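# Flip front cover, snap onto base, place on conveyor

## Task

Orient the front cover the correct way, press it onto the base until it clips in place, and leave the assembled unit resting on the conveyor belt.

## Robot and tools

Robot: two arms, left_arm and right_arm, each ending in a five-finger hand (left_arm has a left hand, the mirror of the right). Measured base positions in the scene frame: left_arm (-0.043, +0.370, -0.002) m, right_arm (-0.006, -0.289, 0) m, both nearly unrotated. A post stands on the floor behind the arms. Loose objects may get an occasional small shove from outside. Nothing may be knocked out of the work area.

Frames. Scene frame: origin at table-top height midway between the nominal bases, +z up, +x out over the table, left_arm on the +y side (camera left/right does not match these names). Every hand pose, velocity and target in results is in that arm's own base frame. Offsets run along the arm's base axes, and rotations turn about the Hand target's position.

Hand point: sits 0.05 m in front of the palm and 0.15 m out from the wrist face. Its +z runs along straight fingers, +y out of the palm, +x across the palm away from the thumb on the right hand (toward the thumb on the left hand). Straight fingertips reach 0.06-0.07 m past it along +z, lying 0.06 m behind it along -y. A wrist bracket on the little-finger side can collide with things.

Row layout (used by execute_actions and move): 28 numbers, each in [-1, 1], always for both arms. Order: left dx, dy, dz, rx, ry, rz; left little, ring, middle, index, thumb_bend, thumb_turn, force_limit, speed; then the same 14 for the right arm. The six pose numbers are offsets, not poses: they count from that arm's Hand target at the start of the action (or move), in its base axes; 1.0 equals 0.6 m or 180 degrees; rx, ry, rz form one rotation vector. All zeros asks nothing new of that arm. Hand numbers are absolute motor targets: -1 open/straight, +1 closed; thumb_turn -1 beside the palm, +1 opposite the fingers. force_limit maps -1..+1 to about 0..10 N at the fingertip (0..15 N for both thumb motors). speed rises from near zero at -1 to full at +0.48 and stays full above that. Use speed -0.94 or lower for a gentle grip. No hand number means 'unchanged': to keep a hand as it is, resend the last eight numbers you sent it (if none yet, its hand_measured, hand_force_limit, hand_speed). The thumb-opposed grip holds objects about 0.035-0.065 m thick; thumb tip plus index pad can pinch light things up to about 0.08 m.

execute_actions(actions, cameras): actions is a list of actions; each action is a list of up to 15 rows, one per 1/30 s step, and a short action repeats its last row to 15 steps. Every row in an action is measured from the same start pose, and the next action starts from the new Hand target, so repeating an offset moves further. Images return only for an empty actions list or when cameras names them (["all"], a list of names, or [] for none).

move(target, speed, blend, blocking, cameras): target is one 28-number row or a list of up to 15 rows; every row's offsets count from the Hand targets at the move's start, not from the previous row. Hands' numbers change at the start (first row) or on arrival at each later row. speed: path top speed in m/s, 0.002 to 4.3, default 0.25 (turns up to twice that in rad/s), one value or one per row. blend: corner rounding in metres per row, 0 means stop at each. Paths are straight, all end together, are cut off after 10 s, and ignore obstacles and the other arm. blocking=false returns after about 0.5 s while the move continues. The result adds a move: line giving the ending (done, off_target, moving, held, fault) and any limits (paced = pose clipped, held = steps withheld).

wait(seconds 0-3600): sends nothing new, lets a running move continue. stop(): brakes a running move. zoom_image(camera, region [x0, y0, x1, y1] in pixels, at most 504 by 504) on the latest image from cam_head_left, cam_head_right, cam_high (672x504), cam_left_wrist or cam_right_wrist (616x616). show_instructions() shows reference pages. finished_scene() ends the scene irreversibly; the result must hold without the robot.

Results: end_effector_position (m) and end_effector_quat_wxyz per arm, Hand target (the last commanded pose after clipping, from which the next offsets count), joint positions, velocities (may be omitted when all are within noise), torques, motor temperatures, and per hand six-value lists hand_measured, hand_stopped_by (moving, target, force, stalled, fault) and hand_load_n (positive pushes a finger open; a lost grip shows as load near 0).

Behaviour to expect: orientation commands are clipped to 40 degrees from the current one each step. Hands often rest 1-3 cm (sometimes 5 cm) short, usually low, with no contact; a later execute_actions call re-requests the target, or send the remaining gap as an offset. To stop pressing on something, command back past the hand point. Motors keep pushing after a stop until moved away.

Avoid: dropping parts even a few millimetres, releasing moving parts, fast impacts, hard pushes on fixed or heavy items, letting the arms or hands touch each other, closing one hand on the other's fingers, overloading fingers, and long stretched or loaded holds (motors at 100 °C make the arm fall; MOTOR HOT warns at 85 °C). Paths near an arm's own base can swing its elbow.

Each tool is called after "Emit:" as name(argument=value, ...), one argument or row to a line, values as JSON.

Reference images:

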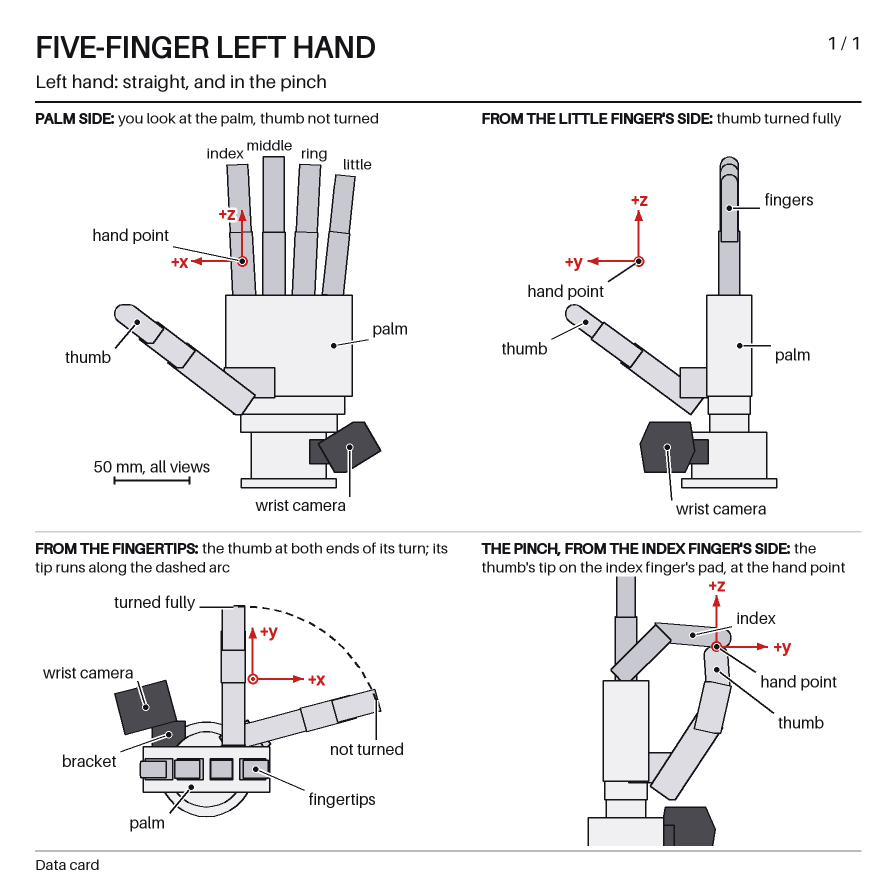

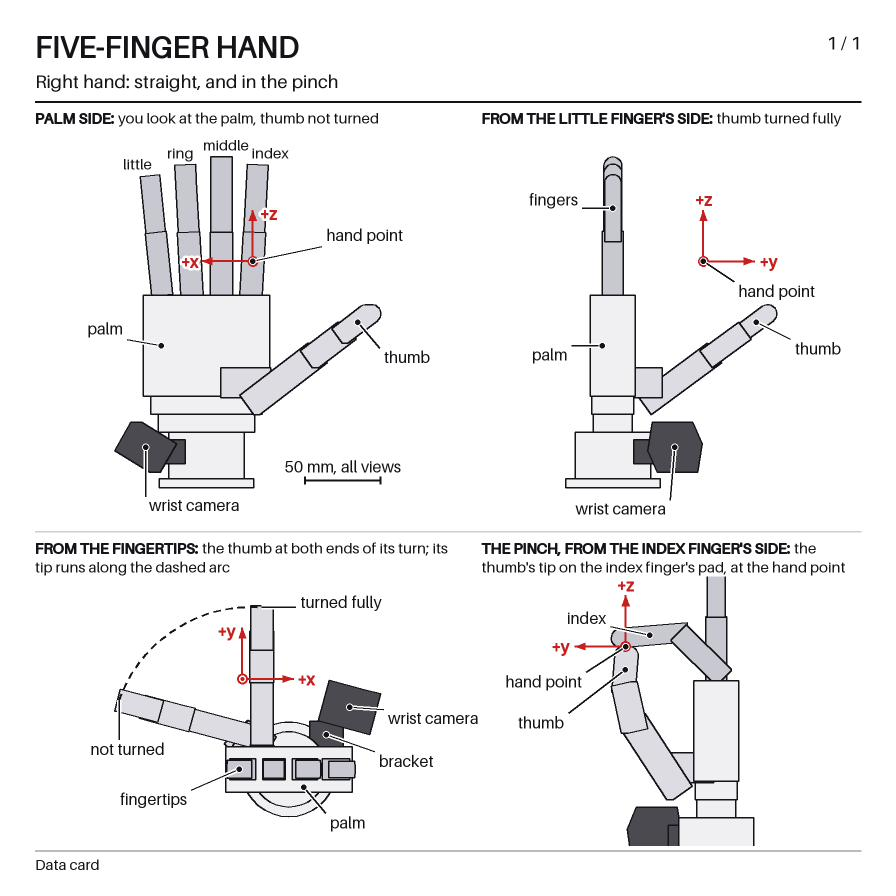

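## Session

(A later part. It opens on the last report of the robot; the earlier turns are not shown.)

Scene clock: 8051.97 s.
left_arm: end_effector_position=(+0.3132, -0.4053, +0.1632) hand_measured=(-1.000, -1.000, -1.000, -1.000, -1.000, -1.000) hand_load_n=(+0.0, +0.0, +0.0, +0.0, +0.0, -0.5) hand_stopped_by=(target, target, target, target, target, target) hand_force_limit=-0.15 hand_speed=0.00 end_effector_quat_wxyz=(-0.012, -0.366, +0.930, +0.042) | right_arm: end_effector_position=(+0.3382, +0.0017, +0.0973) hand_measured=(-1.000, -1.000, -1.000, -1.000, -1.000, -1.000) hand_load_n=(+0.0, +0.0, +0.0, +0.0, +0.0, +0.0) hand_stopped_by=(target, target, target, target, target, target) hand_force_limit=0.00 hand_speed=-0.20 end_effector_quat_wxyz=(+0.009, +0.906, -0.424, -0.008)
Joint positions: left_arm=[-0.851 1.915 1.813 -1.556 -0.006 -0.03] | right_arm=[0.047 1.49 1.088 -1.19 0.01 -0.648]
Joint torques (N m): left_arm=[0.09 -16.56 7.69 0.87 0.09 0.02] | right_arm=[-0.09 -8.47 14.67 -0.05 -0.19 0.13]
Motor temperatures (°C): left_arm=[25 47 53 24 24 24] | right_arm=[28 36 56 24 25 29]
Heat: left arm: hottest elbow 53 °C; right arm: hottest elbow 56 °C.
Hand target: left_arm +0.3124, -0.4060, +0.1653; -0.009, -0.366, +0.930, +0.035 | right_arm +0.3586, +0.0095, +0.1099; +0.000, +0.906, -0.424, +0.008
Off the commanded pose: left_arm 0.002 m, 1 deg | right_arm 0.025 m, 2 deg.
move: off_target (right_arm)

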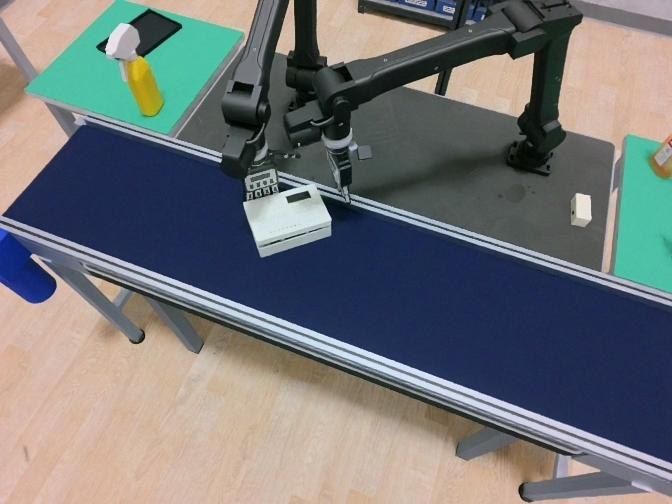

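Emit:
zoom_image(
  camera="cam_high",
  region=[240, 196, 290, 266],
)

Emit:
zoom_image(
  camera="cam_high",
  region=[290, 206, 340, 246],
)

Scaled by 7.200 from the camera's image (finer frame: 960x720).

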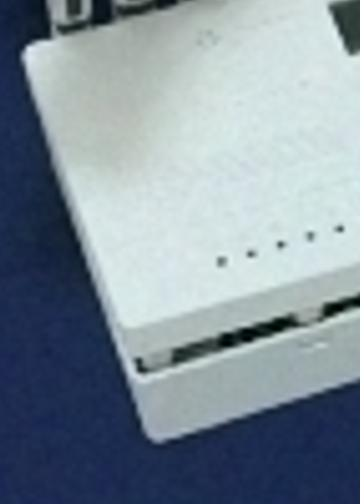

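Scaled by 10.080 from the camera's image (finer frame: 960x720).

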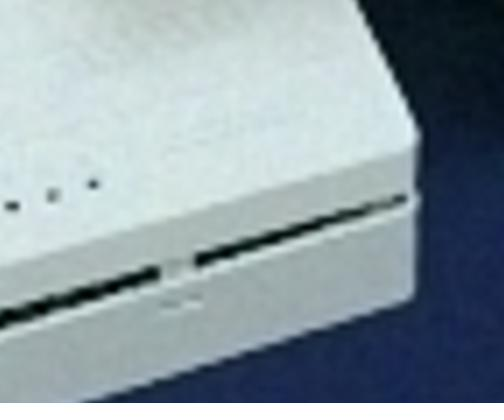

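Emit:
move(
  target=[0,0,0,0,0,0,-1,-1,-1,-1,-1,-1,-0.15,0,0.004,0.0032,0,0,0,0,-1,-1,-1,-1,-1,-1,0,-0.2],
  speed=0.05,
  cameras=["cam_high","cam_head_left","cam_head_right"],
)

Emit:
zoom_image(
  camera="cam_high",
  region=[240, 196, 290, 266],
)

Emit:
zoom_image(
  camera="cam_high",
  region=[290, 206, 340, 246],
)

Emit:
zoom_image(
  camera="cam_head_right",
  region=[345, 305, 415, 375],
)

Scene clock: 8082.17 s.
left_arm: end_effector_position=(+0.3132, -0.4053, +0.1632) hand_measured=(-1.000, -1.000, -1.000, -1.000, -1.000, -1.000) hand_load_n=(+0.0, +0.0, +0.0, +0.0, +0.0, +0.0) hand_stopped_by=(target, target, target, target, target, target) hand_force_limit=-0.15 hand_speed=0.00 end_effector_quat_wxyz=(-0.012, -0.366, +0.930, +0.042) | right_arm: end_effector_position=(+0.3386, +0.0024, +0.0972) hand_measured=(-1.000, -1.000, -1.000, -1.000, -1.000, -1.000) hand_load_n=(+0.0, +0.0, -0.5, +0.0, +0.0, +0.0) hand_stopped_by=(target, target, target, target, target, target) hand_force_limit=0.00 hand_speed=-0.20 end_effector_quat_wxyz=(+0.011, +0.905, -0.425, -0.010)
Joint positions: left_arm=[-0.851 1.915 1.813 -1.556 -0.006 -0.03] | right_arm=[0.048 1.495 1.092 -1.195 0.01 -0.645]
Joint torques (N m): left_arm=[0.09 -16.56 7.68 0.87 0.09 0.02] | right_arm=[0.21 -8.47 14.89 0.12 -0.19 0.15]
Heat: left arm: hottest elbow 53 °C; right arm: hottest elbow 54 °C.
Hand target: left_arm +0.3124, -0.4060, +0.1653; -0.009, -0.366, +0.930, +0.035 | right_arm +0.3610, +0.0115, +0.1099; +0.000, +0.906, -0.424, +0.008
Off the commanded pose: left_arm 0.002 m, 1 deg | right_arm 0.027 m, 2 deg.
move: off_target (right_arm)
Images, in order (width x height): cam_head_left 672x504, cam_head_right 672x504, cam_high 672x504.

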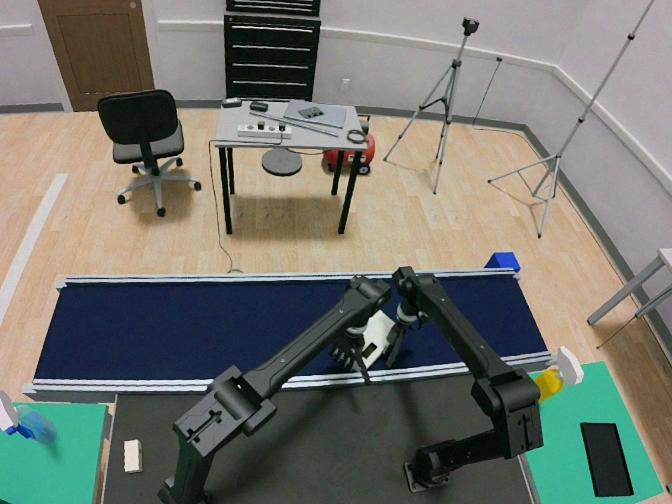

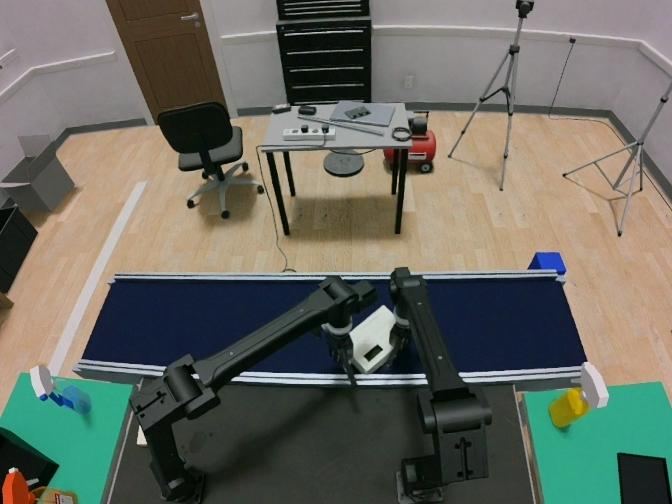

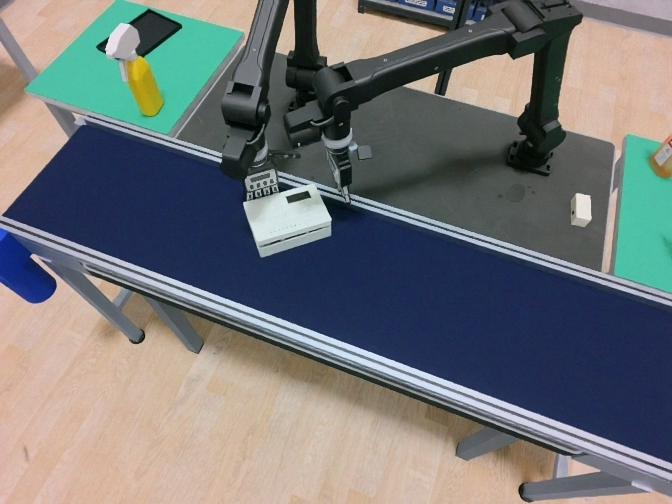

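Scaled by 7.200 from the camera's image (finer frame: 960x720).

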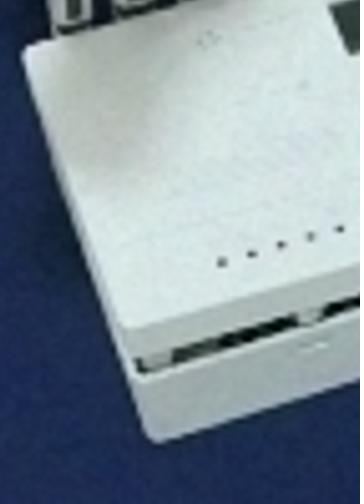

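Scaled by 10.080 from the camera's image (finer frame: 960x720).

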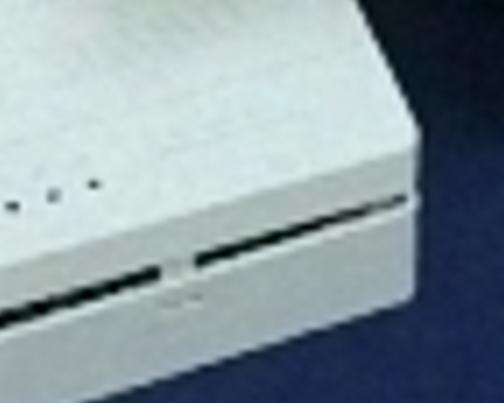

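Scaled by 7.200 from the camera's image (finer frame: 960x720).

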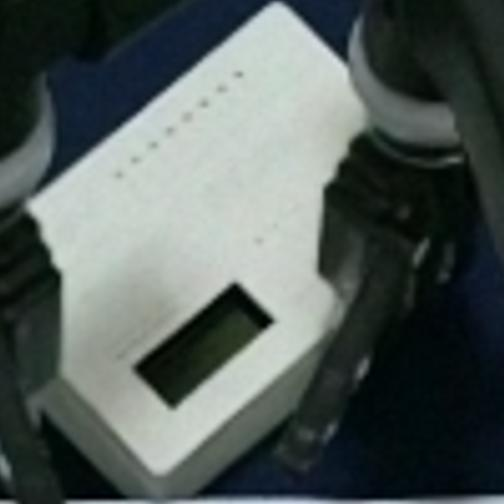

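Emit:
move(
  target=[
    [0,0,0,0,0,0,-1,-1,-1,-1,-1,-1,-0.15,0,-0.075,-0.062,0,0,0,0,-1,-1,-1,-1,-1,-1,0,-0.2],
    [0,0,0,0,0,0,-1,-1,-1,-1,-1,-1,-0.15,0,-0.09,-0.2,0.2,0,0,0,-1,-1,-1,-1,-1,-1,0,-0.2],
  ],
  speed=0.15,
  cameras=["cam_high","cam_head_left","cam_head_right"],
)

Emit:
zoom_image(
  camera="cam_high",
  region=[240, 180, 340, 266],
)

Emit:
zoom_image(
  camera="cam_head_right",
  region=[345, 305, 415, 375],
)

Scene clock: 8101.57 s.
left_arm: end_effector_position=(+0.3132, -0.4053, +0.1632) hand_measured=(-1.000, -1.000, -1.000, -1.000, -1.000, -1.000) hand_load_n=(+0.0, +0.0, +0.0, +0.0, +0.0, +0.0) hand_stopped_by=(target, target, target, target, target, target) hand_force_limit=-0.15 hand_speed=0.00 end_effector_quat_wxyz=(-0.012, -0.366, +0.930, +0.042) | right_arm: end_effector_position=(+0.2932, -0.1004, +0.2100) hand_measured=(-1.000, -1.000, -1.000, -1.000, -1.000, -1.000) hand_load_n=(+0.0, +0.0, +0.0, +0.0, +0.0, +0.0) hand_stopped_by=(target, target, target, target, target, target) hand_force_limit=0.00 hand_speed=-0.20 end_effector_quat_wxyz=(+0.008, +0.905, -0.424, -0.017)
Joint positions: left_arm=[-0.851 1.915 1.813 -1.556 -0.006 -0.03] | right_arm=[-0.228 1.335 1.232 -1.506 0.008 -0.923]
Joint torques (N m): left_arm=[0.09 -16.56 7.69 0.87 0.09 0.02] | right_arm=[-2.2 -7.94 15.61 -0.02 -0.23 -0.09]
Motor temperatures (°C): left_arm=[25 47 52 24 24 24] | right_arm=[28 35 55 24 25 29]
Heat: left arm: hottest elbow 52 °C; right arm: hottest elbow 55 °C.
Hand target: left_arm +0.3124, -0.4060, +0.1653; -0.009, -0.366, +0.930, +0.035 | right_arm +0.3070, -0.1085, +0.2298; +0.000, +0.906, -0.424, +0.007
Off the commanded pose: left_arm 0.002 m, 1 deg | right_arm 0.026 m, 3 deg.
move: off_target (right_arm)
Images, in order (width x height): cam_head_left 672x504, cam_head_right 672x504, cam_high 672x504.

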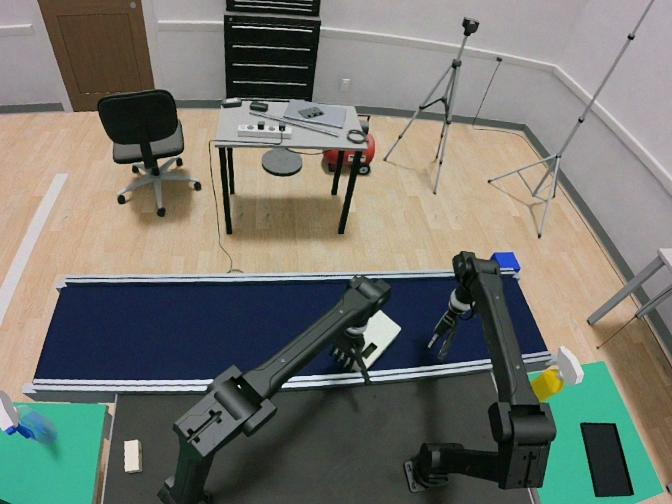

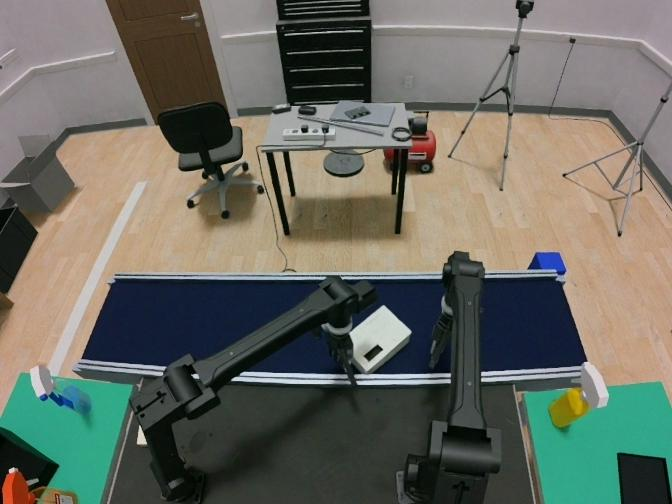

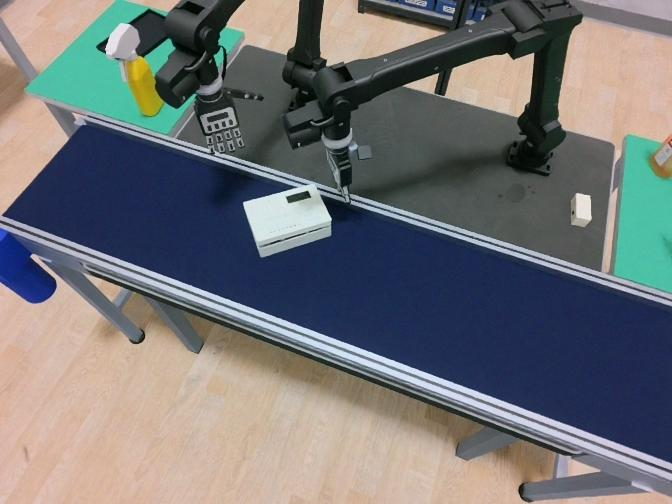

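Scaled by 5.040 from the camera's image (finer frame: 960x720).

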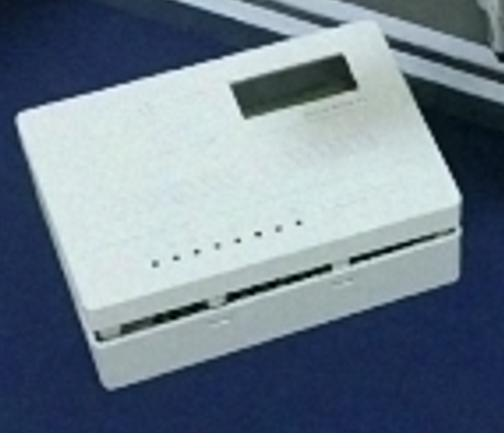

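Scaled by 7.200 from the camera's image (finer frame: 960x720).

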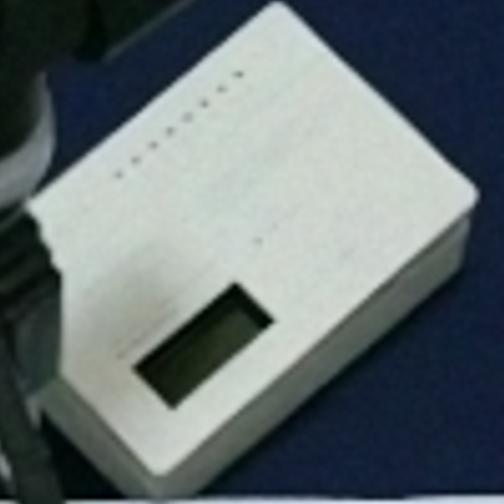

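Emit:
move(
  target=[
    [-0.1207,0.1433,0.058,0,0,0,-1,-1,-1,-1,-1,-1,-0.15,0,0,0,0,0,0,0,-1,-1,-1,-1,-1,-1,0,-0.2],
    [-0.1207,0.1433,0.058,0,0,0,-1,-1,-1,-1,-1,-1,-0.15,0,0.085,0.319,-0.05,0,0,0,-1,-1,-1,-1,-1,-1,0,-0.2],
  ],
  speed=0.15,
  blend=0.02,
  cameras=["cam_high","cam_head_left","cam_head_right"],
)

Emit:
zoom_image(
  camera="cam_high",
  region=[240, 180, 340, 266],
)

Emit:
zoom_image(
  camera="cam_head_left",
  region=[330, 300, 410, 380],
)

Scene clock: 8169.60 s.
left_arm: end_effector_position=(+0.2401, -0.3221, +0.1998) hand_measured=(-1.000, -1.000, -1.000, -1.000, -1.000, -1.000) hand_load_n=(+0.0, +0.0, +0.0, +0.0, -0.5, +0.0) hand_stopped_by=(target, target, target, target, target, target) hand_force_limit=-0.15 hand_speed=0.00 end_effector_quat_wxyz=(-0.010, -0.366, +0.930, +0.038) | right_arm: end_effector_position=(+0.3379, +0.0741, +0.1863) hand_measured=(-1.000, -1.000, -1.000, -1.000, -1.000, -1.000) hand_load_n=(+0.0, +0.0, +0.0, +0.0, -0.5, +0.0) hand_stopped_by=(target, target, target, target, target, target) hand_force_limit=0.00 hand_speed=-0.20 end_effector_quat_wxyz=(+0.015, +0.907, -0.422, -0.015)
Joint positions: left_arm=[-0.851 1.602 1.485 -1.534 -0.006 -0.03] | right_arm=[0.221 1.462 1.296 -1.448 0.006 -0.478]
Joint torques (N m): left_arm=[0.44 -12.22 7.69 0.7 0.07 0.07] | right_arm=[-0.44 -8.82 15.38 0.54 0.04 0.15]
Motor temperatures (°C): left_arm=[25 47 52 24 24 24] | right_arm=[28 35 59 24 25 29]
Heat: left arm: hottest elbow 52 °C; right arm: hottest elbow 59 °C.
Hand target: left_arm +0.2400, -0.3200, +0.2002; -0.009, -0.366, +0.930, +0.034 | right_arm +0.3581, +0.0829, +0.1998; +0.001, +0.906, -0.424, +0.007
Off the commanded pose: left_arm 0.002 m, 0 deg | right_arm 0.026 m, 3 deg.
move: off_target (right_arm)
Images, in order (width x height): cam_head_left 672x504, cam_head_right 672x504, cam_high 672x504.

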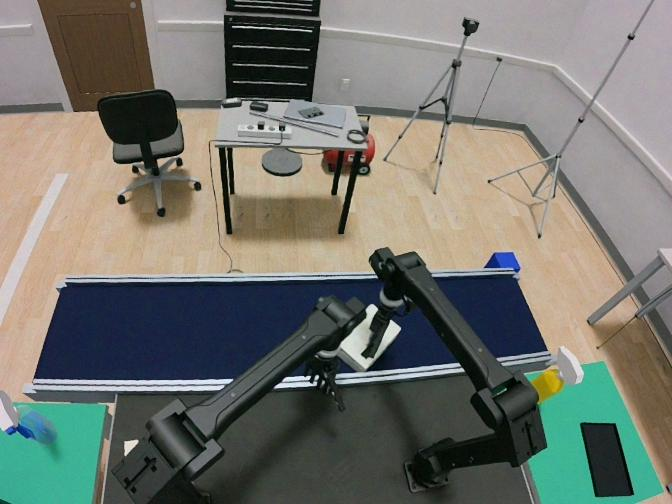

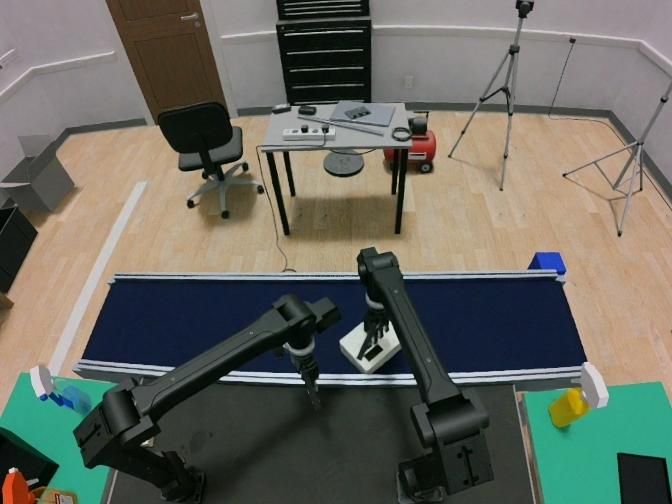

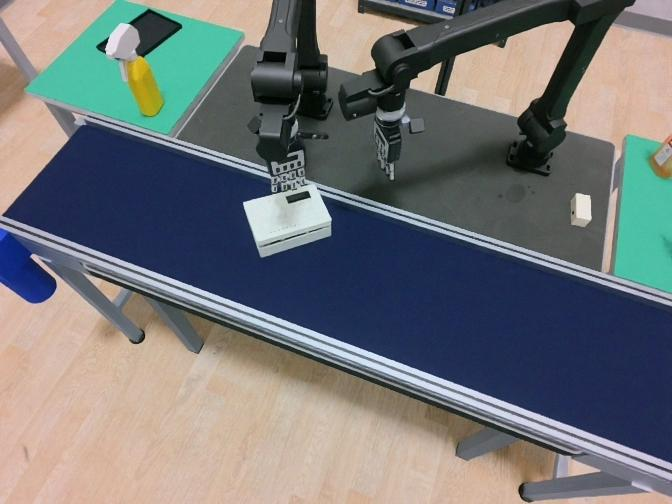

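Scaled by 5.040 from the camera's image (finer frame: 960x720).

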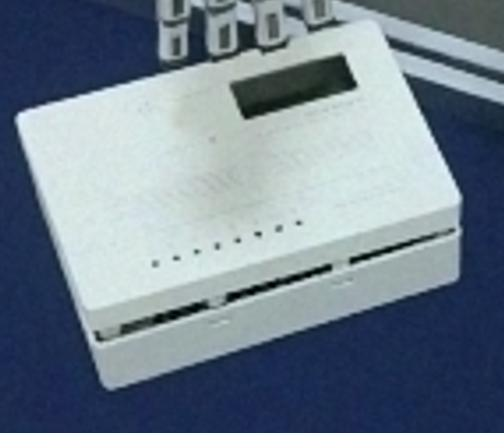

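Scaled by 6.300 from the camera's image (finer frame: 960x720).

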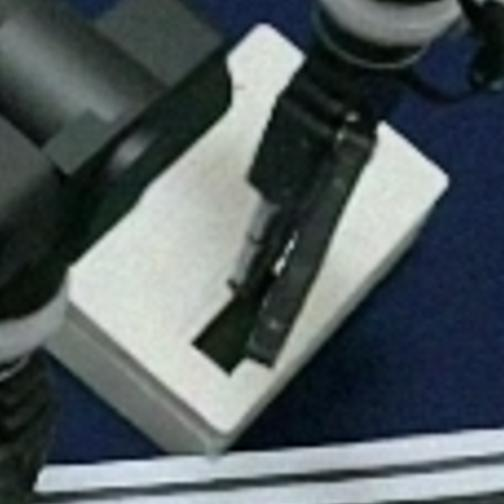

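Emit:
move(
  target=[0,0,0,0,0,0,-1,-1,-1,-1,-1,-1,-0.15,0,0.03,0.012,-0.01,0,0,0,-1,-1,-1,-1,-1,-1,0,-0.2],
  speed=0.1,
  cameras=["cam_high"],
)

Emit:
zoom_image(
  camera="cam_high",
  region=[240, 170, 340, 266],
)

Scene clock: 8179.03 s.
left_arm: end_effector_position=(+0.2401, -0.3221, +0.1998) hand_measured=(-1.000, -1.000, -1.000, -1.000, -1.000, -1.000) hand_load_n=(+0.0, +0.0, +0.0, +0.0, +0.0, +0.0) hand_stopped_by=(target, target, target, target, target, target) hand_force_limit=-0.15 hand_speed=0.00 end_effector_quat_wxyz=(-0.010, -0.366, +0.930, +0.038) | right_arm: end_effector_position=(+0.3552, +0.0793, +0.1792) hand_measured=(-1.000, -1.000, -1.000, -1.000, -1.000, -1.000) hand_load_n=(+0.0, +0.0, +0.0, +0.0, +0.0, +0.0) hand_stopped_by=(target, target, target, target, target, target) hand_force_limit=0.00 hand_speed=-0.20 end_effector_quat_wxyz=(+0.017, +0.906, -0.424, -0.017)
Joint positions: left_arm=[-0.851 1.602 1.485 -1.534 -0.006 -0.03] | right_arm=[0.224 1.515 1.335 -1.438 0.006 -0.472]
Joint torques (N m): left_arm=[0.5 -12.22 7.69 0.72 0.07 0.07] | right_arm=[-0.09 -9.7 15.54 0.54 0.05 0.11]
Motor temperatures (°C): left_arm=[25 46 53 24 24 24] | right_arm=[28 35 60 24 25 29]
Heat: left arm: hottest elbow 53 °C; right arm: hottest elbow 60 °C.
Hand target: left_arm +0.2400, -0.3200, +0.2002; -0.009, -0.366, +0.930, +0.034 | right_arm +0.3760, +0.0900, +0.1938; +0.001, +0.906, -0.424, +0.007
Off the commanded pose: left_arm 0.002 m, 0 deg | right_arm 0.028 m, 3 deg.
move: off_target (right_arm)

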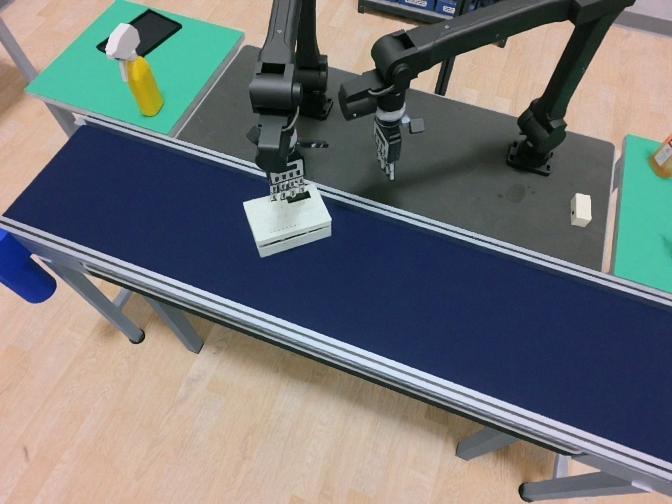

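Scaled by 5.040 from the camera's image (finer frame: 960x720).

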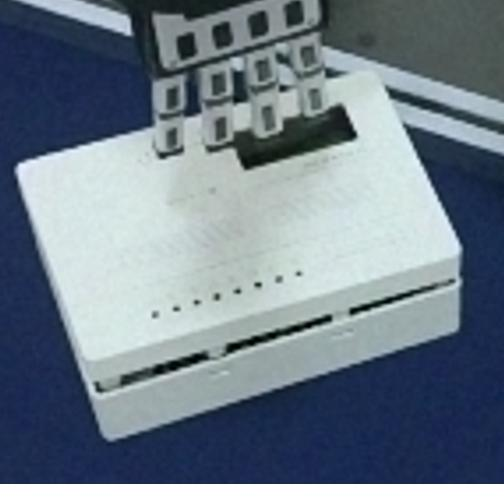

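Emit:
move(
  target=[0,0,0,0,0,0,-1,-1,-1,-1,-1,-1,-0.15,0,0.015,0.012,-0.03,0,0,0,-1,-1,-1,-1,-1,-1,0,-0.2],
  speed=0.08,
  cameras=["cam_high"],
)

Emit:
zoom_image(
  camera="cam_high",
  region=[240, 170, 340, 266],
)

Scene clock: 8207.83 s.
left_arm: end_effector_position=(+0.2401, -0.3221, +0.1998) hand_measured=(-1.000, -1.000, -1.000, -1.000, -1.000, -1.000) hand_load_n=(+0.0, +0.0, +0.0, +0.0, +0.0, +0.0) hand_stopped_by=(target, target, target, target, target, target) hand_force_limit=-0.15 hand_speed=0.00 end_effector_quat_wxyz=(-0.010, -0.366, +0.930, +0.038) | right_arm: end_effector_position=(+0.3660, +0.0866, +0.1636) hand_measured=(-1.000, -1.000, -1.000, -1.000, -1.000, -1.000) hand_load_n=(+0.0, +0.0, +0.0, -0.5, +0.0, +0.0) hand_stopped_by=(target, target, target, target, target, target) hand_force_limit=0.00 hand_speed=-0.20 end_effector_quat_wxyz=(+0.016, +0.906, -0.424, -0.015)
Joint positions: left_arm=[-0.851 1.602 1.485 -1.534 -0.006 -0.03] | right_arm=[0.234 1.551 1.335 -1.398 0.006 -0.461]
Joint torques (N m): left_arm=[0.44 -12.22 7.68 0.7 0.07 0.08] | right_arm=[-0.26 -10.17 14.78 0.64 0.05 0.13]
Motor temperatures (°C): left_arm=[25 43 53 24 24 24] | right_arm=[28 35 61 24 25 29]
Heat: left arm: hottest elbow 53 °C; right arm: hottest elbow 61 °C.
Hand target: left_arm +0.2400, -0.3200, +0.2002; -0.009, -0.366, +0.930, +0.034 | right_arm +0.3851, +0.0972, +0.1758; +0.000, +0.906, -0.424, +0.007
Off the commanded pose: left_arm 0.002 m, 0 deg | right_arm 0.025 m, 3 deg.
move: off_target (right_arm)

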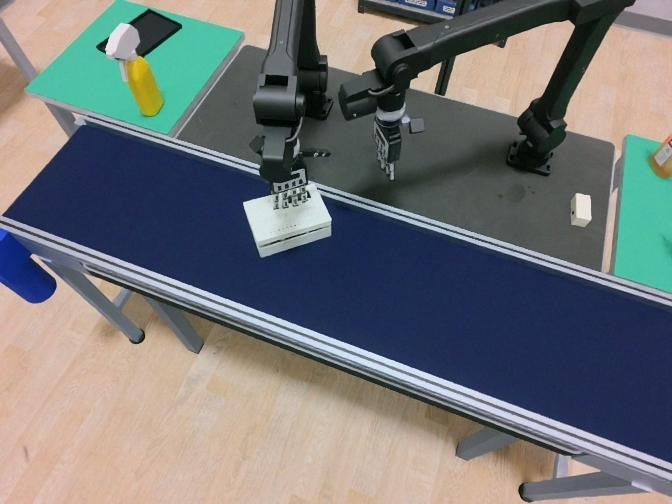

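Scaled by 5.040 from the camera's image (finer frame: 960x720).

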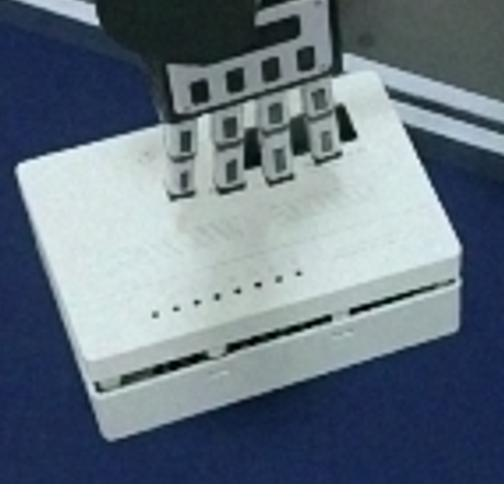

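Emit:
move(
  target=[0,0,0,0,0,0,-1,-1,-1,-1,-1,-1,-0.15,0,0.006,0.005,-0.012,0,0,0,-1,-1,-1,-1,-1,-1,0,-0.2],
  speed=0.06,
  cameras=["cam_high"],
)

Emit:
zoom_image(
  camera="cam_high",
  region=[240, 170, 340, 266],
)

Scene clock: 8215.30 s.
left_arm: end_effector_position=(+0.2401, -0.3221, +0.1998) hand_measured=(-1.000, -1.000, -1.000, -1.000, -1.000, -1.000) hand_load_n=(+0.0, +0.0, +0.0, +0.0, +0.0, +0.0) hand_stopped_by=(target, target, target, target, target, target) hand_force_limit=-0.15 hand_speed=0.00 end_effector_quat_wxyz=(-0.010, -0.366, +0.930, +0.038) | right_arm: end_effector_position=(+0.3703, +0.0892, +0.1586) hand_measured=(-1.000, -1.000, -1.000, -1.000, -1.000, -1.000) hand_load_n=(+0.0, +0.0, +0.0, +0.0, +0.0, +0.0) hand_stopped_by=(target, target, target, target, target, target) hand_force_limit=0.00 hand_speed=-0.20 end_effector_quat_wxyz=(+0.014, +0.905, -0.424, -0.012)
Joint positions: left_arm=[-0.851 1.602 1.485 -1.534 -0.006 -0.03] | right_arm=[0.238 1.561 1.335 -1.381 0.006 -0.457]
Joint torques (N m): left_arm=[0.5 -12.16 7.69 0.72 0.07 0.07] | right_arm=[0.09 -10.05 14.52 0.66 0.05 0.13]
Motor temperatures (°C): left_arm=[25 43 53 24 24 24] | right_arm=[28 35 61 24 25 29]
Heat: left arm: hottest elbow 53 °C; right arm: hottest elbow 61 °C.
Hand target: left_arm +0.2400, -0.3200, +0.2002; -0.009, -0.366, +0.930, +0.034 | right_arm +0.3887, +0.1002, +0.1687; +0.000, +0.906, -0.424, +0.008
Off the commanded pose: left_arm 0.002 m, 0 deg | right_arm 0.024 m, 3 deg.
move: off_target (right_arm)

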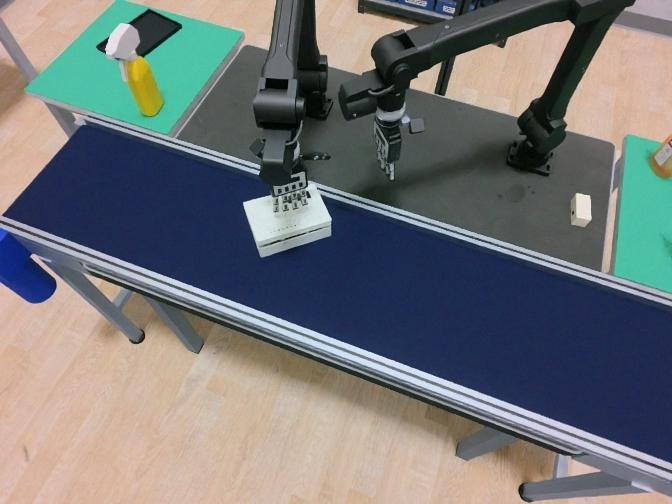

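Scaled by 5.040 from the camera's image (finer frame: 960x720).

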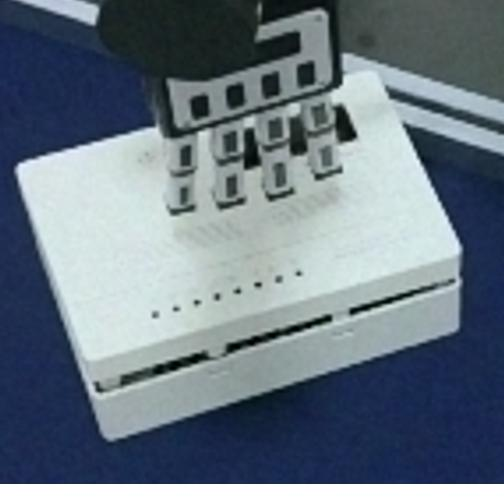

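Emit:
move(
  target=[0,0,0,0,0,0,-1,-1,-1,-1,-1,-1,-0.15,0,0,0,-0.015,0,0,0,-1,-1,-1,-1,-1,-1,0,-0.2],
  speed=0.06,
  cameras=["cam_high"],
)

Emit:
zoom_image(
  camera="cam_high",
  region=[240, 170, 340, 266],
)

Scene clock: 8221.40 s.
left_arm: end_effector_position=(+0.2401, -0.3221, +0.1998) hand_measured=(-1.000, -1.000, -1.000, -1.000, -1.000, -1.000) hand_load_n=(+0.0, +0.0, +0.0, +0.0, +0.0, +0.0) hand_stopped_by=(target, target, target, target, target, target) hand_force_limit=-0.15 hand_speed=0.00 end_effector_quat_wxyz=(-0.010, -0.366, +0.930, +0.038) | right_arm: end_effector_position=(+0.3763, +0.0907, +0.1551) hand_measured=(-1.000, -1.000, -1.000, -1.000, -1.000, -1.000) hand_load_n=(+0.0, +0.0, +0.0, +0.0, +0.0, +0.0) hand_stopped_by=(target, target, target, target, target, target) hand_force_limit=0.00 hand_speed=-0.20 end_effector_quat_wxyz=(+0.008, +0.906, -0.424, -0.006)
Joint positions: left_arm=[-0.851 1.602 1.485 -1.534 -0.006 -0.03] | right_arm=[0.238 1.566 1.335 -1.359 0.006 -0.457]
Joint torques (N m): left_arm=[0.5 -12.22 7.69 0.7 0.07 0.07] | right_arm=[-0.15 -10.05 12.96 0.99 0.04 0.14]
Motor temperatures (°C): left_arm=[25 43 53 24 24 24] | right_arm=[28 35 61 24 25 29]
Heat: left arm: hottest elbow 53 °C; right arm: hottest elbow 61 °C.
Hand target: left_arm +0.2400, -0.3200, +0.2002; -0.009, -0.366, +0.930, +0.034 | right_arm +0.3886, +0.1002, +0.1596; +0.001, +0.906, -0.424, +0.007
Off the commanded pose: left_arm 0.002 m, 0 deg | right_arm 0.016 m, 2 deg.
move: off_target (right_arm)

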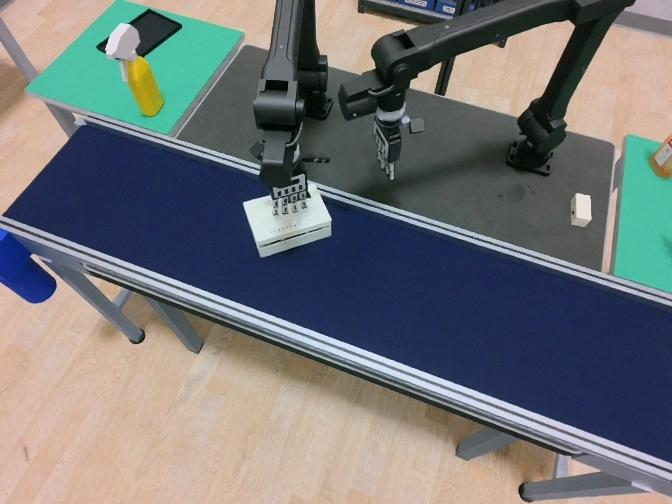

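Scaled by 5.040 from the camera's image (finer frame: 960x720).

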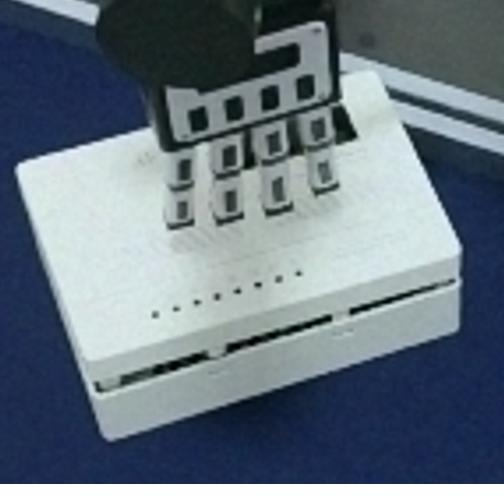

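Emit:
move(
  target=[0,0,0,0,0,0,-1,-1,-1,-1,-1,-1,-0.15,0,0,0,-0.015,0,0,0,-1,-1,-1,-1,-1,-1,0,-0.2],
  speed=0.06,
  cameras=["cam_high"],
)

Emit:
zoom_image(
  camera="cam_high",
  region=[240, 170, 340, 266],
)

Scene clock: 8228.30 s.
left_arm: end_effector_position=(+0.2401, -0.3221, +0.1998) hand_measured=(-1.000, -1.000, -1.000, -1.000, -1.000, -1.000) hand_load_n=(+0.0, +0.0, +0.0, +0.0, +0.0, +0.0) hand_stopped_by=(target, target, target, target, target, target) hand_force_limit=-0.15 hand_speed=0.00 end_effector_quat_wxyz=(-0.010, -0.366, +0.930, +0.038) | right_arm: end_effector_position=(+0.3825, +0.0921, +0.1512) hand_measured=(-1.000, -1.000, -1.000, -1.000, -1.000, -1.000) hand_load_n=(+0.0, +0.0, +0.0, +0.0, +0.0, +0.0) hand_stopped_by=(target, target, target, target, target, target) hand_force_limit=0.00 hand_speed=-0.20 end_effector_quat_wxyz=(+0.003, +0.906, -0.424, +0.001)
Joint positions: left_arm=[-0.851 1.602 1.485 -1.534 -0.006 -0.03] | right_arm=[0.238 1.572 1.335 -1.335 0.006 -0.457]
Joint torques (N m): left_arm=[0.5 -12.22 7.69 0.72 0.07 0.08] | right_arm=[0.03 -10.23 11.38 0.62 0.05 0.14]
Motor temperatures (°C): left_arm=[25 42 53 24 24 24] | right_arm=[28 35 60 24 25 29]
Heat: left arm: hottest elbow 53 °C; right arm: hottest elbow 60 °C.
Hand target: left_arm +0.2400, -0.3200, +0.2002; -0.009, -0.366, +0.930, +0.034 | right_arm +0.3887, +0.1002, +0.1506; +0.000, +0.906, -0.424, +0.007
Off the commanded pose: left_arm 0.002 m, 0 deg | right_arm 0.010 m, 1 deg.
move: done

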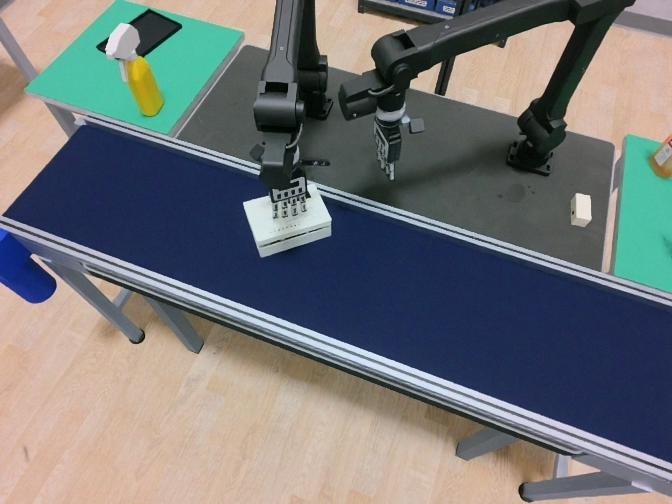

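Scaled by 5.040 from the camera's image (finer frame: 960x720).

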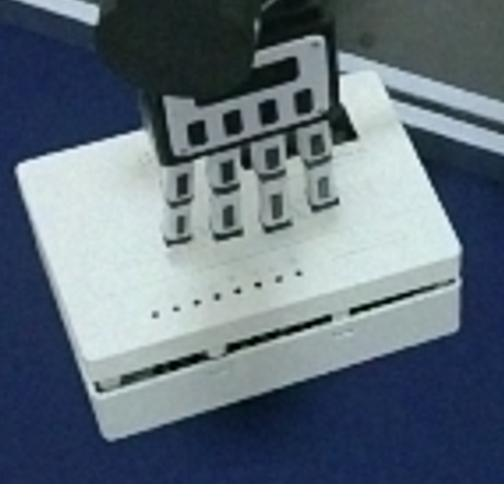

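Emit:
move(
  target=[0,0,0,0,0,0,-1,-1,-1,-1,-1,-1,-0.15,0,-0.01,-0.005,-0.015,0,0,0,-1,-1,-1,-1,-1,-1,0,-0.2],
  speed=0.06,
  cameras=["cam_high"],
)

Emit:
zoom_image(
  camera="cam_high",
  region=[240, 170, 340, 266],
)

Scene clock: 8237.90 s.
left_arm: end_effector_position=(+0.2401, -0.3221, +0.1998) hand_measured=(-1.000, -1.000, -1.000, -1.000, -1.000, -1.000) hand_load_n=(+0.0, +0.0, +0.0, +0.0, +0.0, +0.0) hand_stopped_by=(target, target, target, target, target, target) hand_force_limit=-0.15 hand_speed=0.00 end_effector_quat_wxyz=(-0.010, -0.366, +0.930, +0.038) | right_arm: end_effector_position=(+0.3846, +0.0925, +0.1455) hand_measured=(-1.000, -1.000, -1.000, -1.000, -1.000, -1.000) hand_load_n=(+0.0, +0.0, +0.0, +0.0, +0.0, +0.0) hand_stopped_by=(target, target, target, target, target, target) hand_force_limit=0.00 hand_speed=-0.20 end_effector_quat_wxyz=(-0.001, +0.906, -0.424, +0.006)
Joint positions: left_arm=[-0.851 1.602 1.485 -1.534 -0.006 -0.03] | right_arm=[0.238 1.572 1.322 -1.309 0.007 -0.457]
Joint torques (N m): left_arm=[0.5 -12.22 7.69 0.72 0.07 0.08] | right_arm=[-0.26 -10.93 9.24 0.65 0.04 0.11]
Motor temperatures (°C): left_arm=[25 42 53 23 24 24] | right_arm=[28 35 59 24 25 29]
Heat: left arm: hottest elbow 53 °C; right arm: hottest elbow 59 °C.
Hand target: left_arm +0.2400, -0.3200, +0.2002; -0.009, -0.366, +0.930, +0.034 | right_arm +0.3827, +0.0972, +0.1416; +0.001, +0.906, -0.424, +0.007
Off the commanded pose: left_arm 0.002 m, 0 deg | right_arm 0.006 m, 0 deg.
move: done

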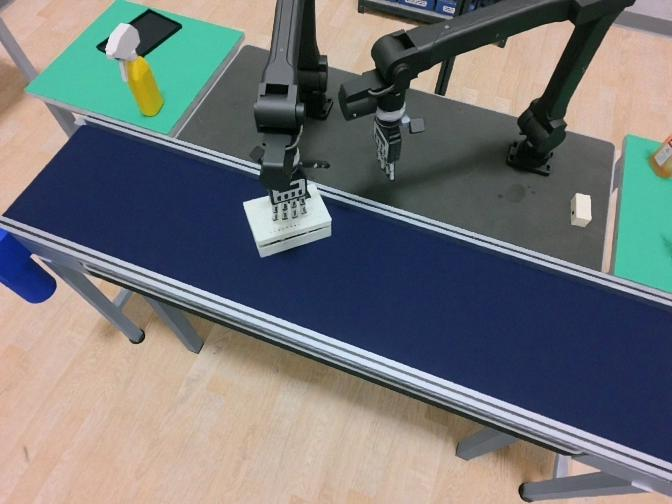

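Scaled by 5.040 from the camera's image (finer frame: 960x720).

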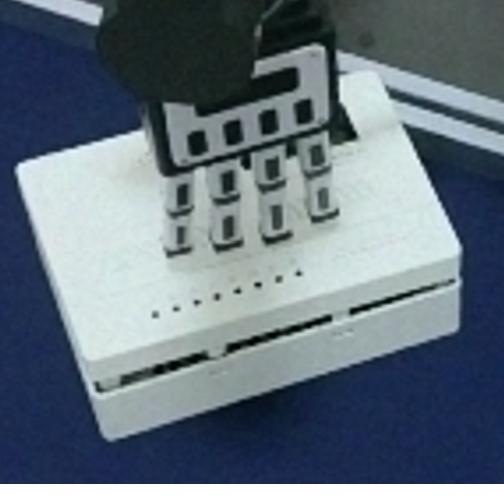

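Emit:
move(
  target=[0,0,0,0,0,0,-1,-1,-1,-1,-1,-1,-0.15,0,-0.006,-0.004,-0.015,0,0,0,-1,-1,-1,-1,-1,-1,0,-0.2],
  speed=0.06,
  cameras=["cam_high"],
)

Emit:
zoom_image(
  camera="cam_high",
  region=[240, 170, 340, 266],
)

Scene clock: 8247.67 s.
left_arm: end_effector_position=(+0.2401, -0.3221, +0.1998) hand_measured=(-1.000, -1.000, -1.000, -1.000, -1.000, -1.000) hand_load_n=(+0.0, +0.0, +0.0, +0.0, +0.0, +0.0) hand_stopped_by=(target, target, target, target, target, target) hand_force_limit=-0.15 hand_speed=0.00 end_effector_quat_wxyz=(-0.010, -0.366, +0.930, +0.038) | right_arm: end_effector_position=(+0.3844, +0.0924, +0.1423) hand_measured=(-1.000, -1.000, -1.000, -1.000, -1.000, -1.000) hand_load_n=(+0.0, +0.0, -0.5, +0.0, +0.0, +0.0) hand_stopped_by=(target, target, target, target, target, target) hand_force_limit=0.00 hand_speed=-0.20 end_effector_quat_wxyz=(-0.005, +0.905, -0.424, +0.012)
Joint positions: left_arm=[-0.851 1.602 1.485 -1.534 -0.006 -0.03] | right_arm=[0.238 1.564 1.306 -1.288 0.007 -0.457]
Joint torques (N m): left_arm=[0.5 -12.22 7.69 0.7 0.07 0.07] | right_arm=[-0.5 -10.52 8.02 0.85 0.02 0.08]
Motor temperatures (°C): left_arm=[25 42 53 23 24 24] | right_arm=[28 36 57 24 25 29]
Heat: left arm: hottest elbow 53 °C; right arm: hottest elbow 57 °C.
Hand target: left_arm +0.2400, -0.3200, +0.2002; -0.009, -0.366, +0.930, +0.034 | right_arm +0.3791, +0.0948, +0.1328; +0.000, +0.906, -0.424, +0.007
Off the commanded pose: left_arm 0.002 m, 0 deg | right_arm 0.011 m, 1 deg.
move: off_target (right_arm)

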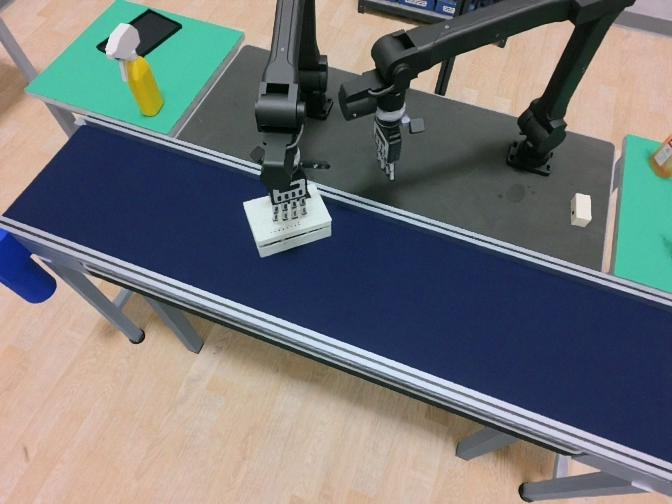

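Scaled by 5.040 from the camera's image (finer frame: 960x720).

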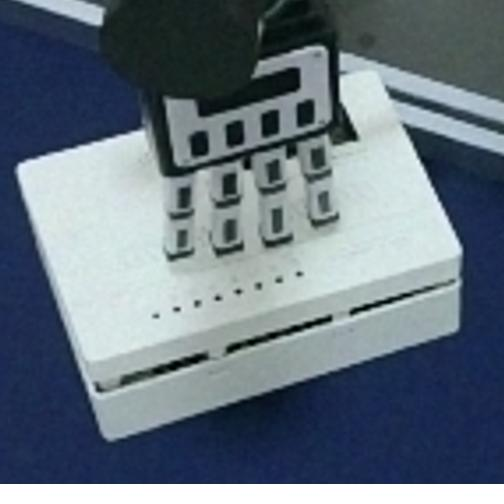

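Emit:
move(
  target=[0,0,0,0,0,0,-1,-1,-1,-1,-1,-1,-0.15,0,-0.004,-0.003,-0.02,0,0,0,-1,-1,-1,-1,-1,-1,0,-0.2],
  speed=0.06,
  cameras=["cam_high"],
)

Emit:
zoom_image(
  camera="cam_high",
  region=[240, 170, 340, 266],
)

Scene clock: 8259.00 s.
left_arm: end_effector_position=(+0.2401, -0.3221, +0.1998) hand_measured=(-1.000, -1.000, -1.000, -1.000, -1.000, -1.000) hand_load_n=(+0.0, +0.0, +0.0, +0.0, -0.5, +0.0) hand_stopped_by=(target, target, target, target, target, target) hand_force_limit=-0.15 hand_speed=0.00 end_effector_quat_wxyz=(-0.010, -0.366, +0.930, +0.038) | right_arm: end_effector_position=(+0.3834, +0.0922, +0.1402) hand_measured=(-1.000, -1.000, -1.000, -1.000, -1.000, -1.000) hand_load_n=(+0.0, +0.0, -1.0, +0.0, +0.0, +0.0) hand_stopped_by=(target, target, target, target, target, target) hand_force_limit=0.00 hand_speed=-0.20 end_effector_quat_wxyz=(-0.011, +0.905, -0.424, +0.020)
Joint positions: left_arm=[-0.851 1.602 1.485 -1.534 -0.006 -0.03] | right_arm=[0.238 1.548 1.284 -1.262 0.007 -0.457]
Joint torques (N m): left_arm=[0.5 -12.22 7.69 0.7 0.07 0.08] | right_arm=[-0.85 -9.05 7.21 1.17 0.03 0.06]
Motor temperatures (°C): left_arm=[25 42 53 23 24 24] | right_arm=[28 36 55 24 25 29]
Heat: left arm: hottest elbow 53 °C; right arm: hottest elbow 55 °C.
Hand target: left_arm +0.2400, -0.3200, +0.2002; -0.009, -0.366, +0.930, +0.034 | right_arm +0.3767, +0.0930, +0.1207; +0.000, +0.906, -0.424, +0.008
Off the commanded pose: left_arm 0.002 m, 0 deg | right_arm 0.021 m, 2 deg.
move: off_target (right_arm)

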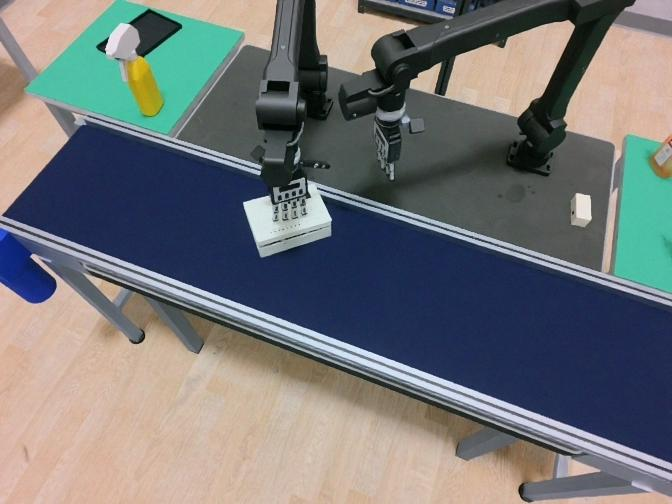

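Scaled by 5.040 from the camera's image (finer frame: 960x720).

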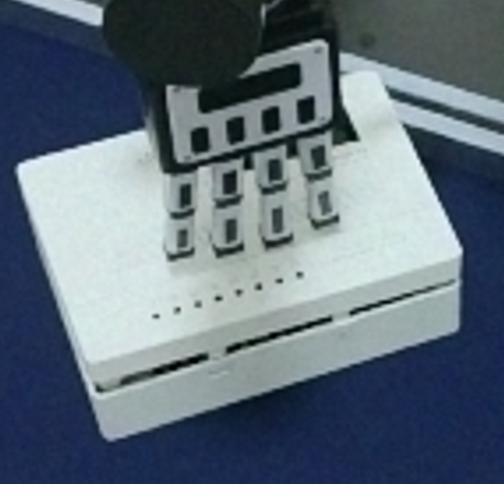

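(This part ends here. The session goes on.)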